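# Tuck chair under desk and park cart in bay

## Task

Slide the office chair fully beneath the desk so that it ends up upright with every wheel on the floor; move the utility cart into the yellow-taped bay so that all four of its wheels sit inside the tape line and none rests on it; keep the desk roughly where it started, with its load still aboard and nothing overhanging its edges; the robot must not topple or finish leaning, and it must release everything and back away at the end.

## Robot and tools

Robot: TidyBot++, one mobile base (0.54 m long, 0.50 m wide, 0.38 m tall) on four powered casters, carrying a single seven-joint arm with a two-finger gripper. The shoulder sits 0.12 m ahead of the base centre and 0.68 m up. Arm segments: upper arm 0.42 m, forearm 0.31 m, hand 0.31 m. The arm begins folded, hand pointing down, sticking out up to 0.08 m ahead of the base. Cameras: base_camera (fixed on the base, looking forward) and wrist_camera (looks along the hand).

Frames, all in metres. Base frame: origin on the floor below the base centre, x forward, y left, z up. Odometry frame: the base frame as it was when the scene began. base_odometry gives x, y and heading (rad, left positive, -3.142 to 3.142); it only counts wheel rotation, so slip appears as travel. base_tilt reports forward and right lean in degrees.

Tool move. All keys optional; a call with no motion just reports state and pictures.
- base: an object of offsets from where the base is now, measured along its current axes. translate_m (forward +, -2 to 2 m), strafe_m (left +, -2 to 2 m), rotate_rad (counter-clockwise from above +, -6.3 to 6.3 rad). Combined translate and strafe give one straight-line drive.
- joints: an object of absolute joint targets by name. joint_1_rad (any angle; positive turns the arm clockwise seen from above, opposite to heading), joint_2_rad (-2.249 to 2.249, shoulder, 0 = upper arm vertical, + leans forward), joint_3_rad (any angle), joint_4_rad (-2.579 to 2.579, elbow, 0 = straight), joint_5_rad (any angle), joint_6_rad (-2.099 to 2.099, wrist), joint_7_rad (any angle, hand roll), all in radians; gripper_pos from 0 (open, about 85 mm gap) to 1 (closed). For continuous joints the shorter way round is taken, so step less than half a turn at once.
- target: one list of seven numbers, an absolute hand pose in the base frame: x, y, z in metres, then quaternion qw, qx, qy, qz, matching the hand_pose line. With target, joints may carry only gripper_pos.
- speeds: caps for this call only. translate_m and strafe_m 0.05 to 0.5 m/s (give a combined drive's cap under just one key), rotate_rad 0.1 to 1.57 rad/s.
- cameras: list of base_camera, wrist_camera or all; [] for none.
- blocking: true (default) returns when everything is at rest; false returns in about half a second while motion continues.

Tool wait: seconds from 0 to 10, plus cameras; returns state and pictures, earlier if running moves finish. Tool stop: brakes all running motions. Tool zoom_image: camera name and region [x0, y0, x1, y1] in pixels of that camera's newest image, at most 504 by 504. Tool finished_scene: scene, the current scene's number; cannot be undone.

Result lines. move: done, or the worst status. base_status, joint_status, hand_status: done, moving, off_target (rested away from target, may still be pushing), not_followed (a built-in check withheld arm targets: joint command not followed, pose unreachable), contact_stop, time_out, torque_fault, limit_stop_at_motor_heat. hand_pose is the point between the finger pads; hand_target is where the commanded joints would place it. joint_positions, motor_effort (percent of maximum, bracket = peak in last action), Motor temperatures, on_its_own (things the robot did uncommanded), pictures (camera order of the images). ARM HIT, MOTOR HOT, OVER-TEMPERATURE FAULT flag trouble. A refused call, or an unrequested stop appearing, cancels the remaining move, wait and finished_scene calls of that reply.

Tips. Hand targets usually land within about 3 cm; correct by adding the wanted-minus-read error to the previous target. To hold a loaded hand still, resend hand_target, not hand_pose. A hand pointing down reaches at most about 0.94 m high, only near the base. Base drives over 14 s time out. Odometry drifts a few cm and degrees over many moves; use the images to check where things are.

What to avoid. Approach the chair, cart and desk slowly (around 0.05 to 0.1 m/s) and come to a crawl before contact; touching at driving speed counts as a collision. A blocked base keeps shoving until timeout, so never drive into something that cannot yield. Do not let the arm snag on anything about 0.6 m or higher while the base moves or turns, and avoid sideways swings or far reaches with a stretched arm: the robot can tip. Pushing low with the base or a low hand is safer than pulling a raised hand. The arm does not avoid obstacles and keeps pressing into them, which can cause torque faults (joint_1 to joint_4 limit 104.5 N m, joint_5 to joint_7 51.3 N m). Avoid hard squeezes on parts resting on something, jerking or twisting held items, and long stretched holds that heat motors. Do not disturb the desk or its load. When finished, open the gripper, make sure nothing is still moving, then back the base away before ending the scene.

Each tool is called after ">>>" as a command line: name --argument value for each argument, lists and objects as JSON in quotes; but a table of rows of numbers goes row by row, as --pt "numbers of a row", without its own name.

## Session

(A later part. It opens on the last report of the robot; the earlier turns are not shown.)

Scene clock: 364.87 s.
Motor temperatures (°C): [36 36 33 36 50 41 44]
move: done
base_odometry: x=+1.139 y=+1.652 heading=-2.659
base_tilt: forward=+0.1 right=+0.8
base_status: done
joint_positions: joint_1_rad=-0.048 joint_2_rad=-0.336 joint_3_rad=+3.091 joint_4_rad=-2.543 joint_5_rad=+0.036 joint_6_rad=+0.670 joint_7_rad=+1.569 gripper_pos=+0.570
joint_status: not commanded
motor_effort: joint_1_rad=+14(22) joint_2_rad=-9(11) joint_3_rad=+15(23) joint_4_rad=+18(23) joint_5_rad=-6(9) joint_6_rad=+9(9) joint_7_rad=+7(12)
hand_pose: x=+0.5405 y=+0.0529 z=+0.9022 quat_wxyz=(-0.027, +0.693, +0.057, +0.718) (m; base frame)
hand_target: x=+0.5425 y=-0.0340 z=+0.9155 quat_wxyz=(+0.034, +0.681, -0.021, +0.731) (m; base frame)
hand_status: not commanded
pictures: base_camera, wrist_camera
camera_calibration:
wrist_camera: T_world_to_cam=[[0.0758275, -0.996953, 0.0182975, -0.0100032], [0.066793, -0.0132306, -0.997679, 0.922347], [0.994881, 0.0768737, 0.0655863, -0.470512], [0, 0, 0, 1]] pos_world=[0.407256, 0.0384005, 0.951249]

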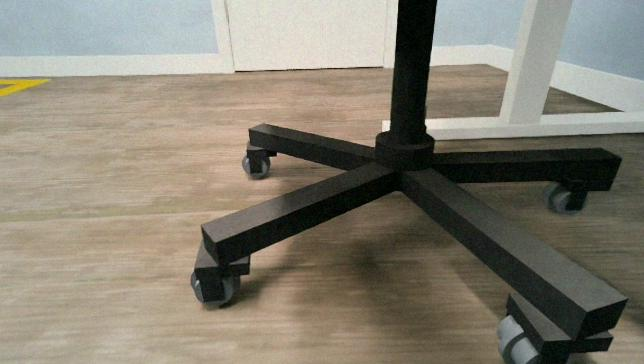

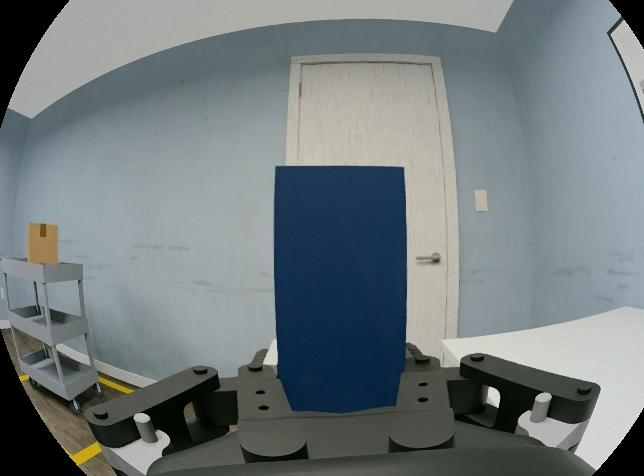

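>>> move --base '{"strafe_m":0.1}' --speeds '{"strafe_m":0.06}' --cameras '[]'

>>> move --joints '{"gripper_pos":0}' --cameras '["wrist_camera"]'

>>> move --base '{"translate_m":-0.16}' --speeds '{"translate_m":0.1}'

Scene clock: 381.77 s.
Motor temperatures (°C): [36 36 33 36 50 41 44]
move: done
base_odometry: x=+1.186 y=+1.564 heading=-2.659
base_tilt: forward=+0.2 right=+0.8
base_status: done
joint_positions: joint_1_rad=+0.024 joint_2_rad=-0.335 joint_3_rad=+3.155 joint_4_rad=-2.543 joint_5_rad=+0.036 joint_6_rad=+0.670 joint_7_rad=+1.573 gripper_pos=+0.571
joint_status: not commanded
motor_effort: joint_1_rad=+3(14) joint_2_rad=-9(12) joint_3_rad=+4(15) joint_4_rad=+20(21) joint_5_rad=-5(7) joint_6_rad=+11(13) joint_7_rad=-3(7)
hand_pose: x=+0.5446 y=-0.0082 z=+0.9022 quat_wxyz=(+0.015, +0.696, +0.004, +0.718) (m; base frame)
hand_target: x=+0.5425 y=-0.0340 z=+0.9155 quat_wxyz=(+0.034, +0.681, -0.021, +0.731) (m; base frame)
hand_status: not commanded
pictures: none
No camera images: "cameras" was empty.

Scene clock: 382.87 s.
Motor temperatures (°C): [36 36 33 36 50 41 44]
move: done
base_odometry: x=+1.186 y=+1.564 heading=-2.659
base_tilt: forward=+0.1 right=+0.8
base_status: not commanded
joint_positions: joint_1_rad=+0.034 joint_2_rad=-0.336 joint_3_rad=+3.167 joint_4_rad=-2.543 joint_5_rad=+0.017 joint_6_rad=+0.670 joint_7_rad=+1.573 gripper_pos=+0.000
joint_status: all done
motor_effort: joint_1_rad=+0(2) joint_2_rad=-7(10) joint_3_rad=+0(4) joint_4_rad=+20(20) joint_5_rad=+0(5) joint_6_rad=+9(12) joint_7_rad=+0(4)
hand_pose: x=+0.5440 y=-0.0216 z=+0.9028 quat_wxyz=(+0.020, +0.695, -0.014, +0.719) (m; base frame)
hand_target: x=+0.5425 y=-0.0340 z=+0.9155 quat_wxyz=(+0.034, +0.681, -0.021, +0.731) (m; base frame)
hand_status: not commanded
pictures: wrist_camera
camera_calibration:
wrist_camera: T_world_to_cam=[[-0.0893498, -0.995816, -0.0191716, 0.039157], [0.06624, 0.0132648, -0.997716, 0.922646], [0.993795, -0.0904157, 0.0647776, -0.47062], [0, 0, 0, 1]] pos_world=[0.410083, -0.0157969, 0.951774]

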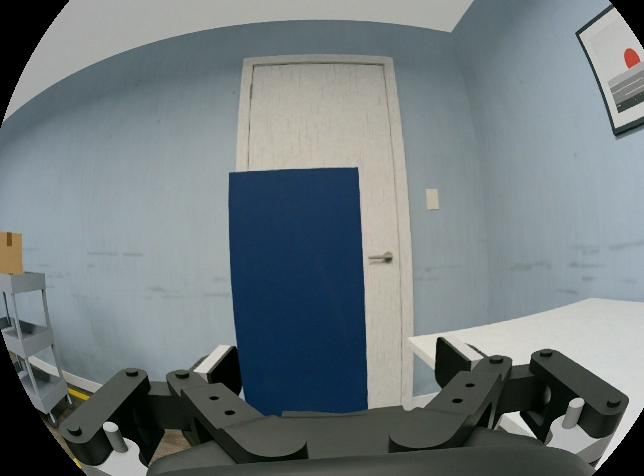

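Scene clock: 385.03 s.
Motor temperatures (°C): [36 36 33 36 50 41 44]
move: done
base_odometry: x=+1.328 y=+1.638 heading=-2.659
base_tilt: forward=+0.1 right=+0.8
base_status: done
joint_positions: joint_1_rad=+0.034 joint_2_rad=-0.337 joint_3_rad=+3.167 joint_4_rad=-2.543 joint_5_rad=+0.017 joint_6_rad=+0.670 joint_7_rad=+1.573 gripper_pos=+0.000
joint_status: not commanded
motor_effort: joint_1_rad=+0(1) joint_2_rad=-7(10) joint_3_rad=+0(1) joint_4_rad=+20(20) joint_5_rad=+0(0) joint_6_rad=+10(10) joint_7_rad=+0(1)
hand_pose: x=+0.5437 y=-0.0216 z=+0.9034 quat_wxyz=(+0.020, +0.694, -0.014, +0.719) (m; base frame)
hand_target: x=+0.5425 y=-0.0340 z=+0.9155 quat_wxyz=(+0.034, +0.681, -0.021, +0.731) (m; base frame)
hand_status: not commanded
pictures: base_camera, wrist_camera
camera_calibration:
wrist_camera: T_world_to_cam=[[-0.0893233, -0.995817, -0.0192484, 0.0392062], [0.0676172, 0.0132181, -0.997624, 0.922419], [0.993705, -0.0904126, 0.0661537, -0.471548], [0, 0, 0, 1]] pos_world=[0.40971, -0.0157843, 0.952177]

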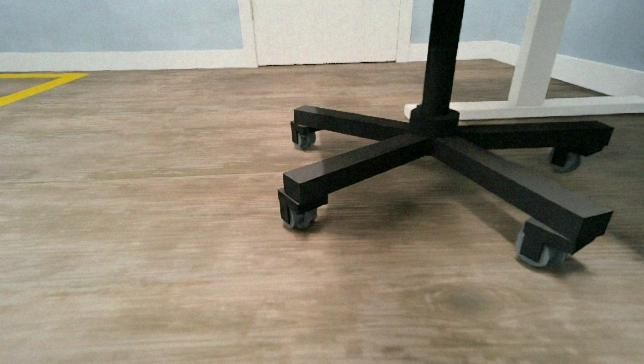

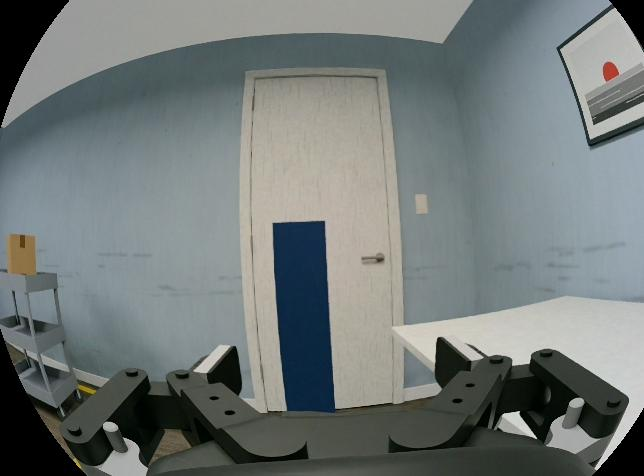

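>>> move --base '{"strafe_m":0.8}' --cameras '[]'

>>> move --base '{"rotate_rad":-1.571}' --joints '{"joint_6_rad":-0.6}' --cameras '[]'

>>> move --base '{"strafe_m":0.93}'

Scene clock: 393.43 s.
Motor temperatures (°C): [36 36 33 36 50 41 44]
move: done
base_odometry: x=+1.699 y=+0.929 heading=-2.659
base_tilt: forward=+0.1 right=+0.8
base_status: done
joint_positions: joint_1_rad=+0.034 joint_2_rad=-0.337 joint_3_rad=+3.168 joint_4_rad=-2.543 joint_5_rad=+0.017 joint_6_rad=+0.670 joint_7_rad=+1.573 gripper_pos=+0.000
joint_status: not commanded
motor_effort: joint_1_rad=+0(2) joint_2_rad=-7(7) joint_3_rad=+0(2) joint_4_rad=+20(20) joint_5_rad=+0(1) joint_6_rad=+10(10) joint_7_rad=-1(1)
hand_pose: x=+0.5437 y=-0.0223 z=+0.9034 quat_wxyz=(+0.020, +0.694, -0.015, +0.719) (m; base frame)
hand_target: x=+0.5425 y=-0.0340 z=+0.9155 quat_wxyz=(+0.034, +0.681, -0.021, +0.731) (m; base frame)
hand_status: not commanded
pictures: none
No camera images: "cameras" was empty.

Scene clock: 395.77 s.
Motor temperatures (°C): [36 35 33 36 50 41 44]
move: done
base_odometry: x=+1.699 y=+0.929 heading=+2.053
base_tilt: forward=+0.1 right=+0.8
base_status: done
joint_positions: joint_1_rad=+0.035 joint_2_rad=-0.337 joint_3_rad=+3.168 joint_4_rad=-2.543 joint_5_rad=+0.017 joint_6_rad=-0.552 joint_7_rad=+1.573 gripper_pos=+0.000
joint_status: all done
motor_effort: joint_1_rad=-1(2) joint_2_rad=-4(7) joint_3_rad=+0(1) joint_4_rad=+16(20) joint_5_rad=+0(1) joint_6_rad=+4(10) joint_7_rad=+0(1)
hand_pose: x=+0.3492 y=-0.0146 z=+0.6038 quat_wxyz=(+0.007, +0.981, -0.023, +0.191) (m; base frame)
hand_target: x=+0.3371 y=-0.0142 z=+0.6003 quat_wxyz=(+0.003, +0.985, -0.024, +0.170) (m; base frame)
hand_status: not commanded
pictures: none
No camera images: "cameras" was empty.

Scene clock: 398.80 s.
Motor temperatures (°C): [36 35 33 36 50 41 44]
move: done
base_odometry: x=+0.875 y=+0.497 heading=+2.053
base_tilt: forward=+0.1 right=+0.8
base_status: done
joint_positions: joint_1_rad=+0.035 joint_2_rad=-0.337 joint_3_rad=+3.168 joint_4_rad=-2.543 joint_5_rad=+0.017 joint_6_rad=-0.552 joint_7_rad=+1.573 gripper_pos=+0.000
joint_status: not commanded
motor_effort: joint_1_rad=-1(1) joint_2_rad=-4(4) joint_3_rad=+0(2) joint_4_rad=+16(17) joint_5_rad=+0(1) joint_6_rad=+4(5) joint_7_rad=+0(1)
hand_pose: x=+0.3491 y=-0.0146 z=+0.6037 quat_wxyz=(+0.007, +0.981, -0.023, +0.190) (m; base frame)
hand_target: x=+0.3371 y=-0.0142 z=+0.6003 quat_wxyz=(+0.003, +0.985, -0.024, +0.170) (m; base frame)
hand_status: not commanded
pictures: base_camera, wrist_camera
camera_calibration:
wrist_camera: T_world_to_cam=[[-0.0875945, -0.995511, 0.0358497, -0.0108168], [-0.912609, 0.0657691, -0.40351, 0.620897], [0.399341, -0.068062, -0.914273, 0.542028], [0, 0, 0, 1]] pos_world=[0.349235, -0.0147126, 0.746487]

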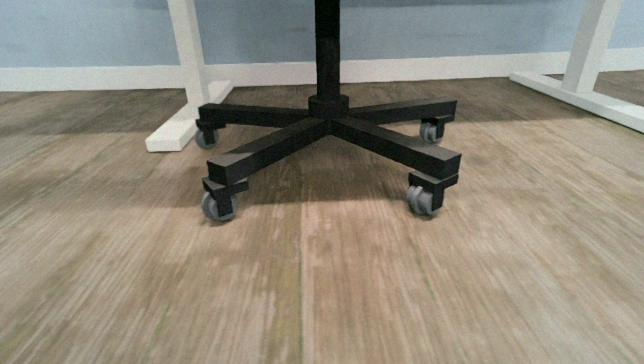

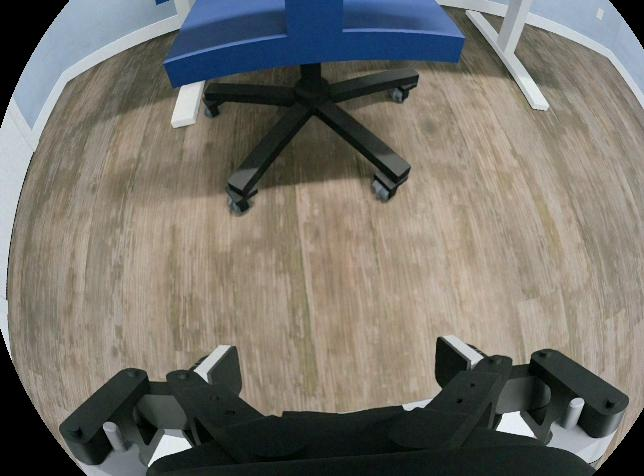

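>>> move --base '{"translate_m":0.42,"strafe_m":0.02}' --speeds '{"translate_m":0.2}' --joints '{"joint_6_rad":-0.88,"joint_1_rad":3.1}' --cameras '[]'

>>> move --base '{"translate_m":0.17,"strafe_m":-0.07}' --speeds '{"translate_m":0.06}'

Scene clock: 411.03 s.
Motor temperatures (°C): [36 35 33 36 50 41 44]
move: done
base_odometry: x=+0.662 y=+0.860 heading=+2.053
base_tilt: forward=+0.1 right=+0.8
base_status: done
joint_positions: joint_1_rad=+3.087 joint_2_rad=-0.338 joint_3_rad=+3.168 joint_4_rad=-2.543 joint_5_rad=+0.017 joint_6_rad=-0.829 joint_7_rad=+1.573 gripper_pos=+0.000
joint_status: all done
motor_effort: joint_1_rad=-1(2) joint_2_rad=-2(4) joint_3_rad=+0(1) joint_4_rad=+15(17) joint_5_rad=+0(1) joint_6_rad=+1(5) joint_7_rad=+0(1)
hand_pose: x=-0.0284 y=-0.0027 z=+0.5830 quat_wxyz=(+0.054, +0.021, -0.998, -0.001) (m; base frame)
hand_target: x=-0.0144 y=-0.0033 z=+0.5829 quat_wxyz=(+0.031, +0.017, -0.999, +0.006) (m; base frame)
hand_status: not commanded
pictures: none
No camera images: "cameras" was empty.

Scene clock: 414.57 s.
Motor temperatures (°C): [36 35 33 36 50 41 44]
move: done
base_odometry: x=+0.645 y=+1.043 heading=+2.053
base_tilt: forward=+0.1 right=+0.8
base_status: done
joint_positions: joint_1_rad=+3.088 joint_2_rad=-0.338 joint_3_rad=+3.168 joint_4_rad=-2.543 joint_5_rad=+0.017 joint_6_rad=-0.833 joint_7_rad=+1.573 gripper_pos=+0.000
joint_status: not commanded
motor_effort: joint_1_rad=+0(1) joint_2_rad=-2(3) joint_3_rad=+0(1) joint_4_rad=+15(16) joint_5_rad=+0(0) joint_6_rad=+2(2) joint_7_rad=+0(2)
hand_pose: x=-0.0270 y=-0.0026 z=+0.5828 quat_wxyz=(+0.051, +0.020, -0.998, -0.001) (m; base frame)
hand_target: x=-0.0144 y=-0.0033 z=+0.5829 quat_wxyz=(+0.031, +0.017, -0.999, +0.006) (m; base frame)
hand_status: not commanded
pictures: base_camera, wrist_camera
camera_calibration:
wrist_camera: T_world_to_cam=[[-0.0114503, 0.998921, 0.0449987, -0.0291988], [0.990764, 0.0174145, -0.134475, 0.162906], [-0.135114, 0.0430433, -0.989895, 0.70385], [0, 0, 0, 1]] pos_world=[-0.0666364, -0.0039657, 0.719958]

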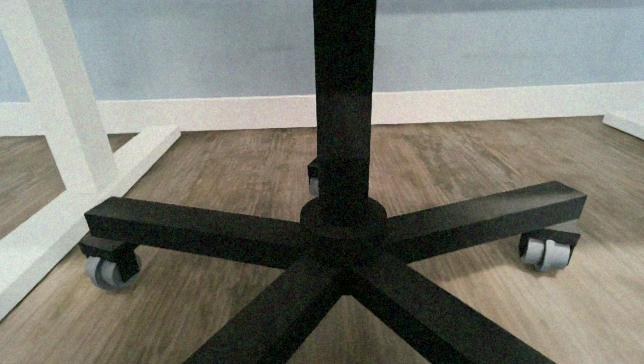

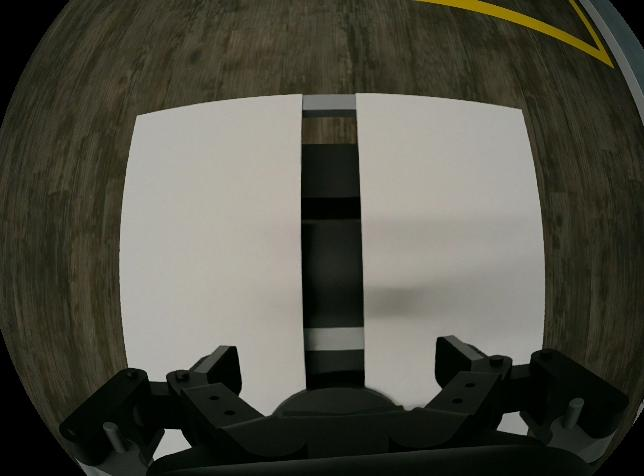

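>>> move --base '{"translate_m":0.07,"strafe_m":-0.02}' --speeds '{"translate_m":0.05}'

>>> move --base '{"translate_m":-0.75}' --joints '{"joint_1_rad":0.03,"joint_6_rad":0.2}'

Scene clock: 420.30 s.
Motor temperatures (°C): [36 35 33 35 50 41 44]
move: done
base_odometry: x=+0.631 y=+1.114 heading=+2.053
base_tilt: forward=+0.2 right=+0.8
base_status: done
joint_positions: joint_1_rad=+3.088 joint_2_rad=-0.338 joint_3_rad=+3.168 joint_4_rad=-2.543 joint_5_rad=+0.017 joint_6_rad=-0.834 joint_7_rad=+1.573 gripper_pos=+0.000
joint_status: not commanded
motor_effort: joint_1_rad=+0(1) joint_2_rad=-2(3) joint_3_rad=+0(1) joint_4_rad=+14(16) joint_5_rad=+0(1) joint_6_rad=+2(2) joint_7_rad=+1(1)
hand_pose: x=-0.0267 y=-0.0026 z=+0.5828 quat_wxyz=(+0.051, +0.020, -0.998, -0.001) (m; base frame)
hand_target: x=-0.0144 y=-0.0033 z=+0.5829 quat_wxyz=(+0.031, +0.017, -0.999, +0.006) (m; base frame)
hand_status: not commanded
pictures: base_camera, wrist_camera
camera_calibration:
wrist_camera: T_world_to_cam=[[-0.0114955, 0.99892, 0.0450291, -0.0292261], [0.990915, 0.0174149, -0.133358, 0.161903], [-0.133998, 0.043087, -0.990044, 0.703982], [0, 0, 0, 1]] pos_world=[-0.0664359, -0.00395749, 0.71988]

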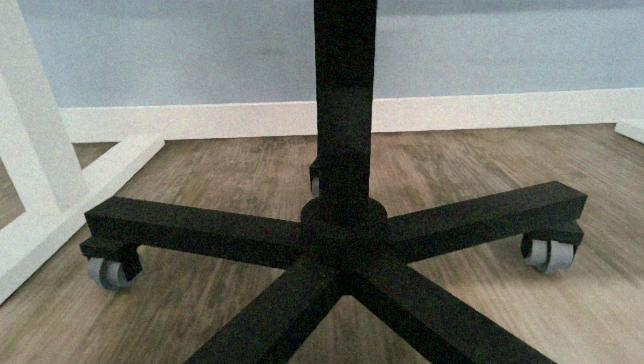

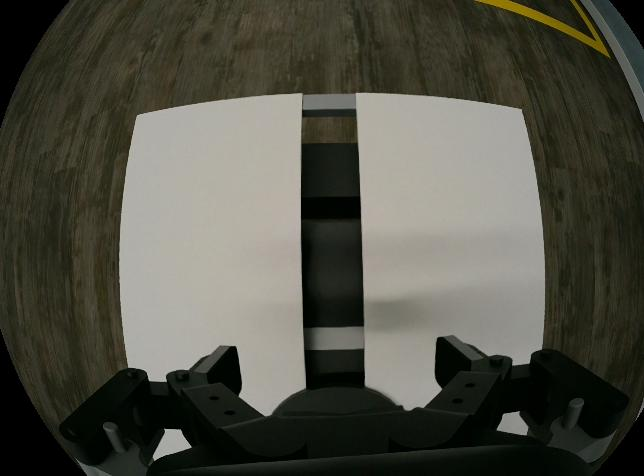

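Scene clock: 424.17 s.
Motor temperatures (°C): [36 35 33 35 50 41 44]
move: done
base_odometry: x=+0.979 y=+0.450 heading=+2.053
base_tilt: forward=+0.1 right=+0.8
base_status: done
joint_positions: joint_1_rad=+0.043 joint_2_rad=-0.338 joint_3_rad=+3.168 joint_4_rad=-2.543 joint_5_rad=+0.017 joint_6_rad=+0.141 joint_7_rad=+1.573 gripper_pos=+0.000
joint_status: all done
motor_effort: joint_1_rad=+0(2) joint_2_rad=-6(6) joint_3_rad=+0(1) joint_4_rad=+19(19) joint_5_rad=+0(0) joint_6_rad=+8(10) joint_7_rad=+0(1)
hand_pose: x=+0.5064 y=-0.0248 z=+0.7452 quat_wxyz=(+0.017, +0.858, -0.023, +0.513) (m; base frame)
hand_target: x=+0.5155 y=-0.0260 z=+0.7640 quat_wxyz=(+0.020, +0.841, -0.019, +0.540) (m; base frame)
hand_status: not commanded
pictures: base_camera, wrist_camera
camera_calibration:
wrist_camera: T_world_to_cam=[[-0.106398, -0.994313, 0.0046542, 0.020534], [-0.443128, 0.0432263, -0.895415, 0.950401], [0.890122, -0.0973327, -0.445207, 0.00908241], [0, 0, 0, 1]] pos_world=[0.41525, -0.0197811, 0.854952]

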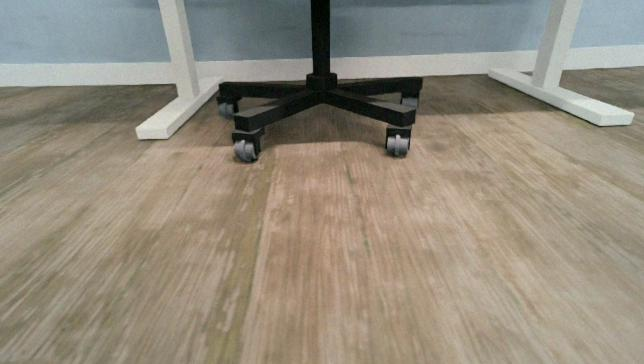

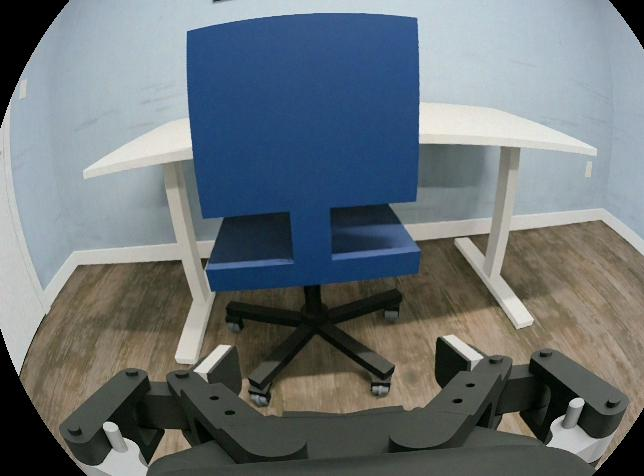

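>>> move --joints '{"joint_1_rad":3.1,"joint_6_rad":-0.88}' --cameras '[]'

>>> move --base '{"translate_m":0.68}' --speeds '{"translate_m":0.2}' --cameras '["base_camera"]'

>>> move --base '{"translate_m":0.11}' --speeds '{"translate_m":0.05}' --cameras '["base_camera"]'

>>> move --base '{"translate_m":0.04}' --speeds '{"translate_m":0.05}' --cameras '["base_camera"]'

Scene clock: 439.87 s.
Motor temperatures (°C): [36 35 33 35 50 41 44]
move: done
base_odometry: x=+0.979 y=+0.450 heading=+2.053
base_tilt: forward=+0.1 right=+0.8
base_status: not commanded
joint_positions: joint_1_rad=+3.087 joint_2_rad=-0.338 joint_3_rad=+3.168 joint_4_rad=-2.543 joint_5_rad=+0.017 joint_6_rad=-0.827 joint_7_rad=+1.573 gripper_pos=+0.000
joint_status: all done
motor_effort: joint_1_rad=+0(2) joint_2_rad=-2(6) joint_3_rad=+0(1) joint_4_rad=+15(19) joint_5_rad=+0(1) joint_6_rad=+1(10) joint_7_rad=+0(1)
hand_pose: x=-0.0290 y=-0.0028 z=+0.5831 quat_wxyz=(+0.055, +0.021, -0.998, -0.001) (m; base frame)
hand_target: x=-0.0144 y=-0.0034 z=+0.5829 quat_wxyz=(+0.031, +0.017, -0.999, +0.006) (m; base frame)
hand_status: not commanded
pictures: none
No camera images: "cameras" was empty.

Scene clock: 444.03 s.
Motor temperatures (°C): [36 35 33 35 50 41 44]
move: done
base_odometry: x=+0.663 y=+1.053 heading=+2.052
base_tilt: forward=+0.1 right=+0.8
base_status: done
joint_positions: joint_1_rad=+3.087 joint_2_rad=-0.338 joint_3_rad=+3.168 joint_4_rad=-2.543 joint_5_rad=+0.017 joint_6_rad=-0.835 joint_7_rad=+1.573 gripper_pos=+0.000
joint_status: not commanded
motor_effort: joint_1_rad=-1(1) joint_2_rad=-2(4) joint_3_rad=+0(1) joint_4_rad=+15(16) joint_5_rad=+0(0) joint_6_rad=+2(3) joint_7_rad=+0(2)
hand_pose: x=-0.0264 y=-0.0026 z=+0.5828 quat_wxyz=(+0.051, +0.020, -0.999, -0.001) (m; base frame)
hand_target: x=-0.0144 y=-0.0034 z=+0.5829 quat_wxyz=(+0.031, +0.017, -0.999, +0.006) (m; base frame)
hand_status: not commanded
pictures: base_camera

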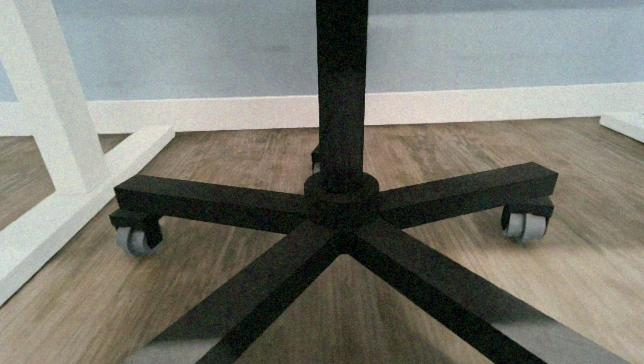

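Scene clock: 446.70 s.
Motor temperatures (°C): [36 35 33 35 50 41 44]
move: done
base_odometry: x=+0.612 y=+1.150 heading=+2.052
base_tilt: forward=+0.1 right=+0.8
base_status: done
joint_positions: joint_1_rad=+3.088 joint_2_rad=-0.338 joint_3_rad=+3.168 joint_4_rad=-2.543 joint_5_rad=+0.017 joint_6_rad=-0.836 joint_7_rad=+1.573 gripper_pos=+0.000
joint_status: not commanded
motor_effort: joint_1_rad=-1(1) joint_2_rad=-2(4) joint_3_rad=+0(1) joint_4_rad=+15(16) joint_5_rad=+0(0) joint_6_rad=+2(3) joint_7_rad=+0(1)
hand_pose: x=-0.0262 y=-0.0025 z=+0.5828 quat_wxyz=(+0.050, +0.020, -0.999, -0.001) (m; base frame)
hand_target: x=-0.0144 y=-0.0034 z=+0.5829 quat_wxyz=(+0.031, +0.017, -0.999, +0.006) (m; base frame)
hand_status: not commanded
pictures: base_camera

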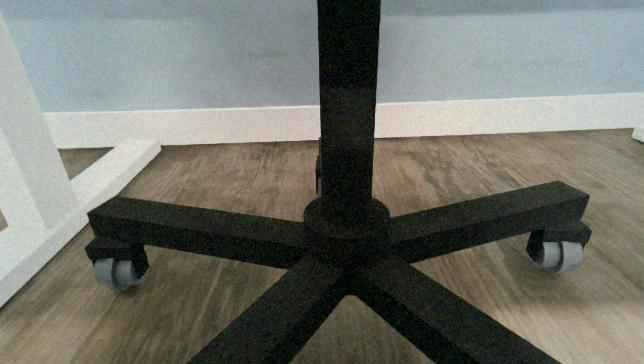

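Scene clock: 449.40 s.
Motor temperatures (°C): [36 35 33 35 50 41 44]
move: time_out
base_odometry: x=+0.595 y=+1.184 heading=+2.051
base_tilt: forward=+0.1 right=+0.8
base_status: translate_m time_out (by the wheels' count: +0.038 of +0.040)
joint_positions: joint_1_rad=+3.089 joint_2_rad=-0.331 joint_3_rad=+3.168 joint_4_rad=-2.543 joint_5_rad=+0.017 joint_6_rad=-0.837 joint_7_rad=+1.573 gripper_pos=+0.000
joint_status: not commanded
motor_effort: joint_1_rad=-1(1) joint_2_rad=-2(10) joint_3_rad=+0(1) joint_4_rad=+15(16) joint_5_rad=+0(0) joint_6_rad=+2(3) joint_7_rad=+0(1)
hand_pose: x=-0.0250 y=-0.0023 z=+0.5817 quat_wxyz=(+0.046, +0.020, -0.999, -0.002) (m; base frame)
hand_target: x=-0.0144 y=-0.0034 z=+0.5829 quat_wxyz=(+0.031, +0.017, -0.999, +0.006) (m; base frame)
hand_status: not commanded
pictures: base_camera

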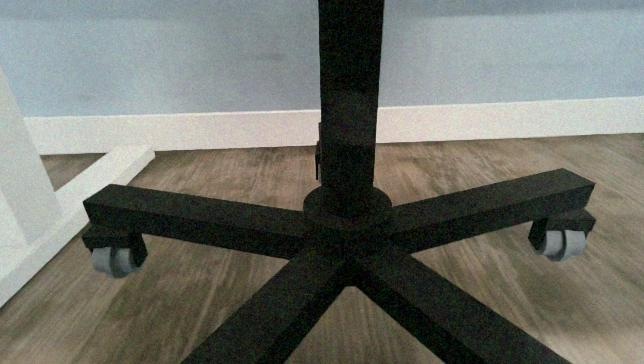

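>>> move --base '{"translate_m":-0.75}' --speeds '{"translate_m":0.25}' --cameras '[]'

>>> move --joints '{"joint_1_rad":0.03,"joint_6_rad":0.2}'

Scene clock: 458.93 s.
Motor temperatures (°C): [36 35 33 35 50 41 44]
move: done
base_odometry: x=+0.941 y=+0.519 heading=+2.050
base_tilt: forward=+0.1 right=+0.8
base_status: done
joint_positions: joint_1_rad=+3.089 joint_2_rad=-0.334 joint_3_rad=+3.168 joint_4_rad=-2.543 joint_5_rad=+0.017 joint_6_rad=-0.839 joint_7_rad=+1.573 gripper_pos=+0.000
joint_status: not commanded
motor_effort: joint_1_rad=+0(1) joint_2_rad=-2(4) joint_3_rad=+0(1) joint_4_rad=+15(17) joint_5_rad=+0(0) joint_6_rad=+2(3) joint_7_rad=+0(1)
hand_pose: x=-0.0249 y=-0.0023 z=+0.5821 quat_wxyz=(+0.047, +0.020, -0.999, -0.002) (m; base frame)
hand_target: x=-0.0144 y=-0.0034 z=+0.5829 quat_wxyz=(+0.031, +0.017, -0.999, +0.006) (m; base frame)
hand_status: not commanded
pictures: none
No camera images: "cameras" was empty.

Scene clock: 462.80 s.
Motor temperatures (°C): [36 35 33 35 50 41 44]
move: done
base_odometry: x=+0.941 y=+0.519 heading=+2.050
base_tilt: forward=+0.2 right=+0.8
base_status: not commanded
joint_positions: joint_1_rad=+0.043 joint_2_rad=-0.334 joint_3_rad=+3.168 joint_4_rad=-2.543 joint_5_rad=+0.017 joint_6_rad=+0.141 joint_7_rad=+1.573 gripper_pos=+0.000
joint_status: all done
motor_effort: joint_1_rad=-1(2) joint_2_rad=-6(6) joint_3_rad=+0(1) joint_4_rad=+19(19) joint_5_rad=+0(0) joint_6_rad=+8(10) joint_7_rad=+0(1)
hand_pose: x=+0.5066 y=-0.0248 z=+0.7435 quat_wxyz=(+0.017, +0.859, -0.023, +0.511) (m; base frame)
hand_target: x=+0.5155 y=-0.0260 z=+0.7640 quat_wxyz=(+0.020, +0.841, -0.019, +0.540) (m; base frame)
hand_status: not commanded
pictures: base_camera, wrist_camera
camera_calibration:
wrist_camera: T_world_to_cam=[[-0.106378, -0.994314, 0.00492578, 0.0203458], [-0.446938, 0.0433898, -0.893512, 0.949557], [0.888217, -0.0972513, -0.449013, 0.011918], [0, 0, 0, 1]] pos_world=[0.415972, -0.0198119, 0.853692]

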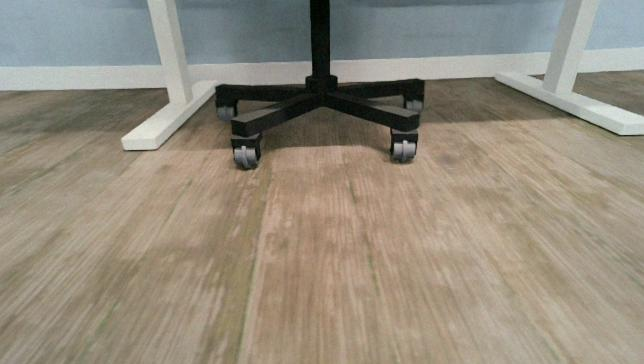

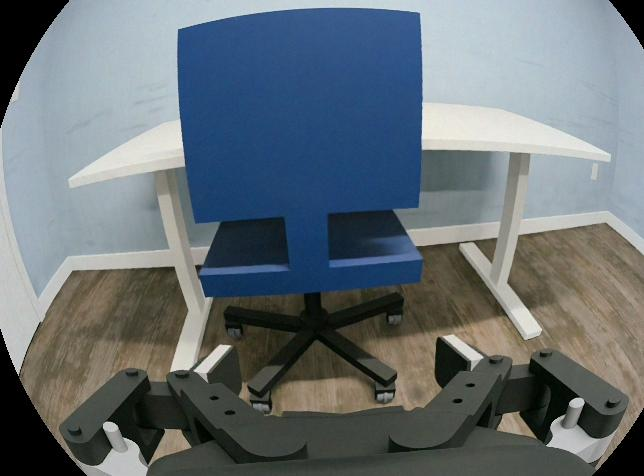

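>>> finished_scene --scene 2

The scene is finished: the task was done.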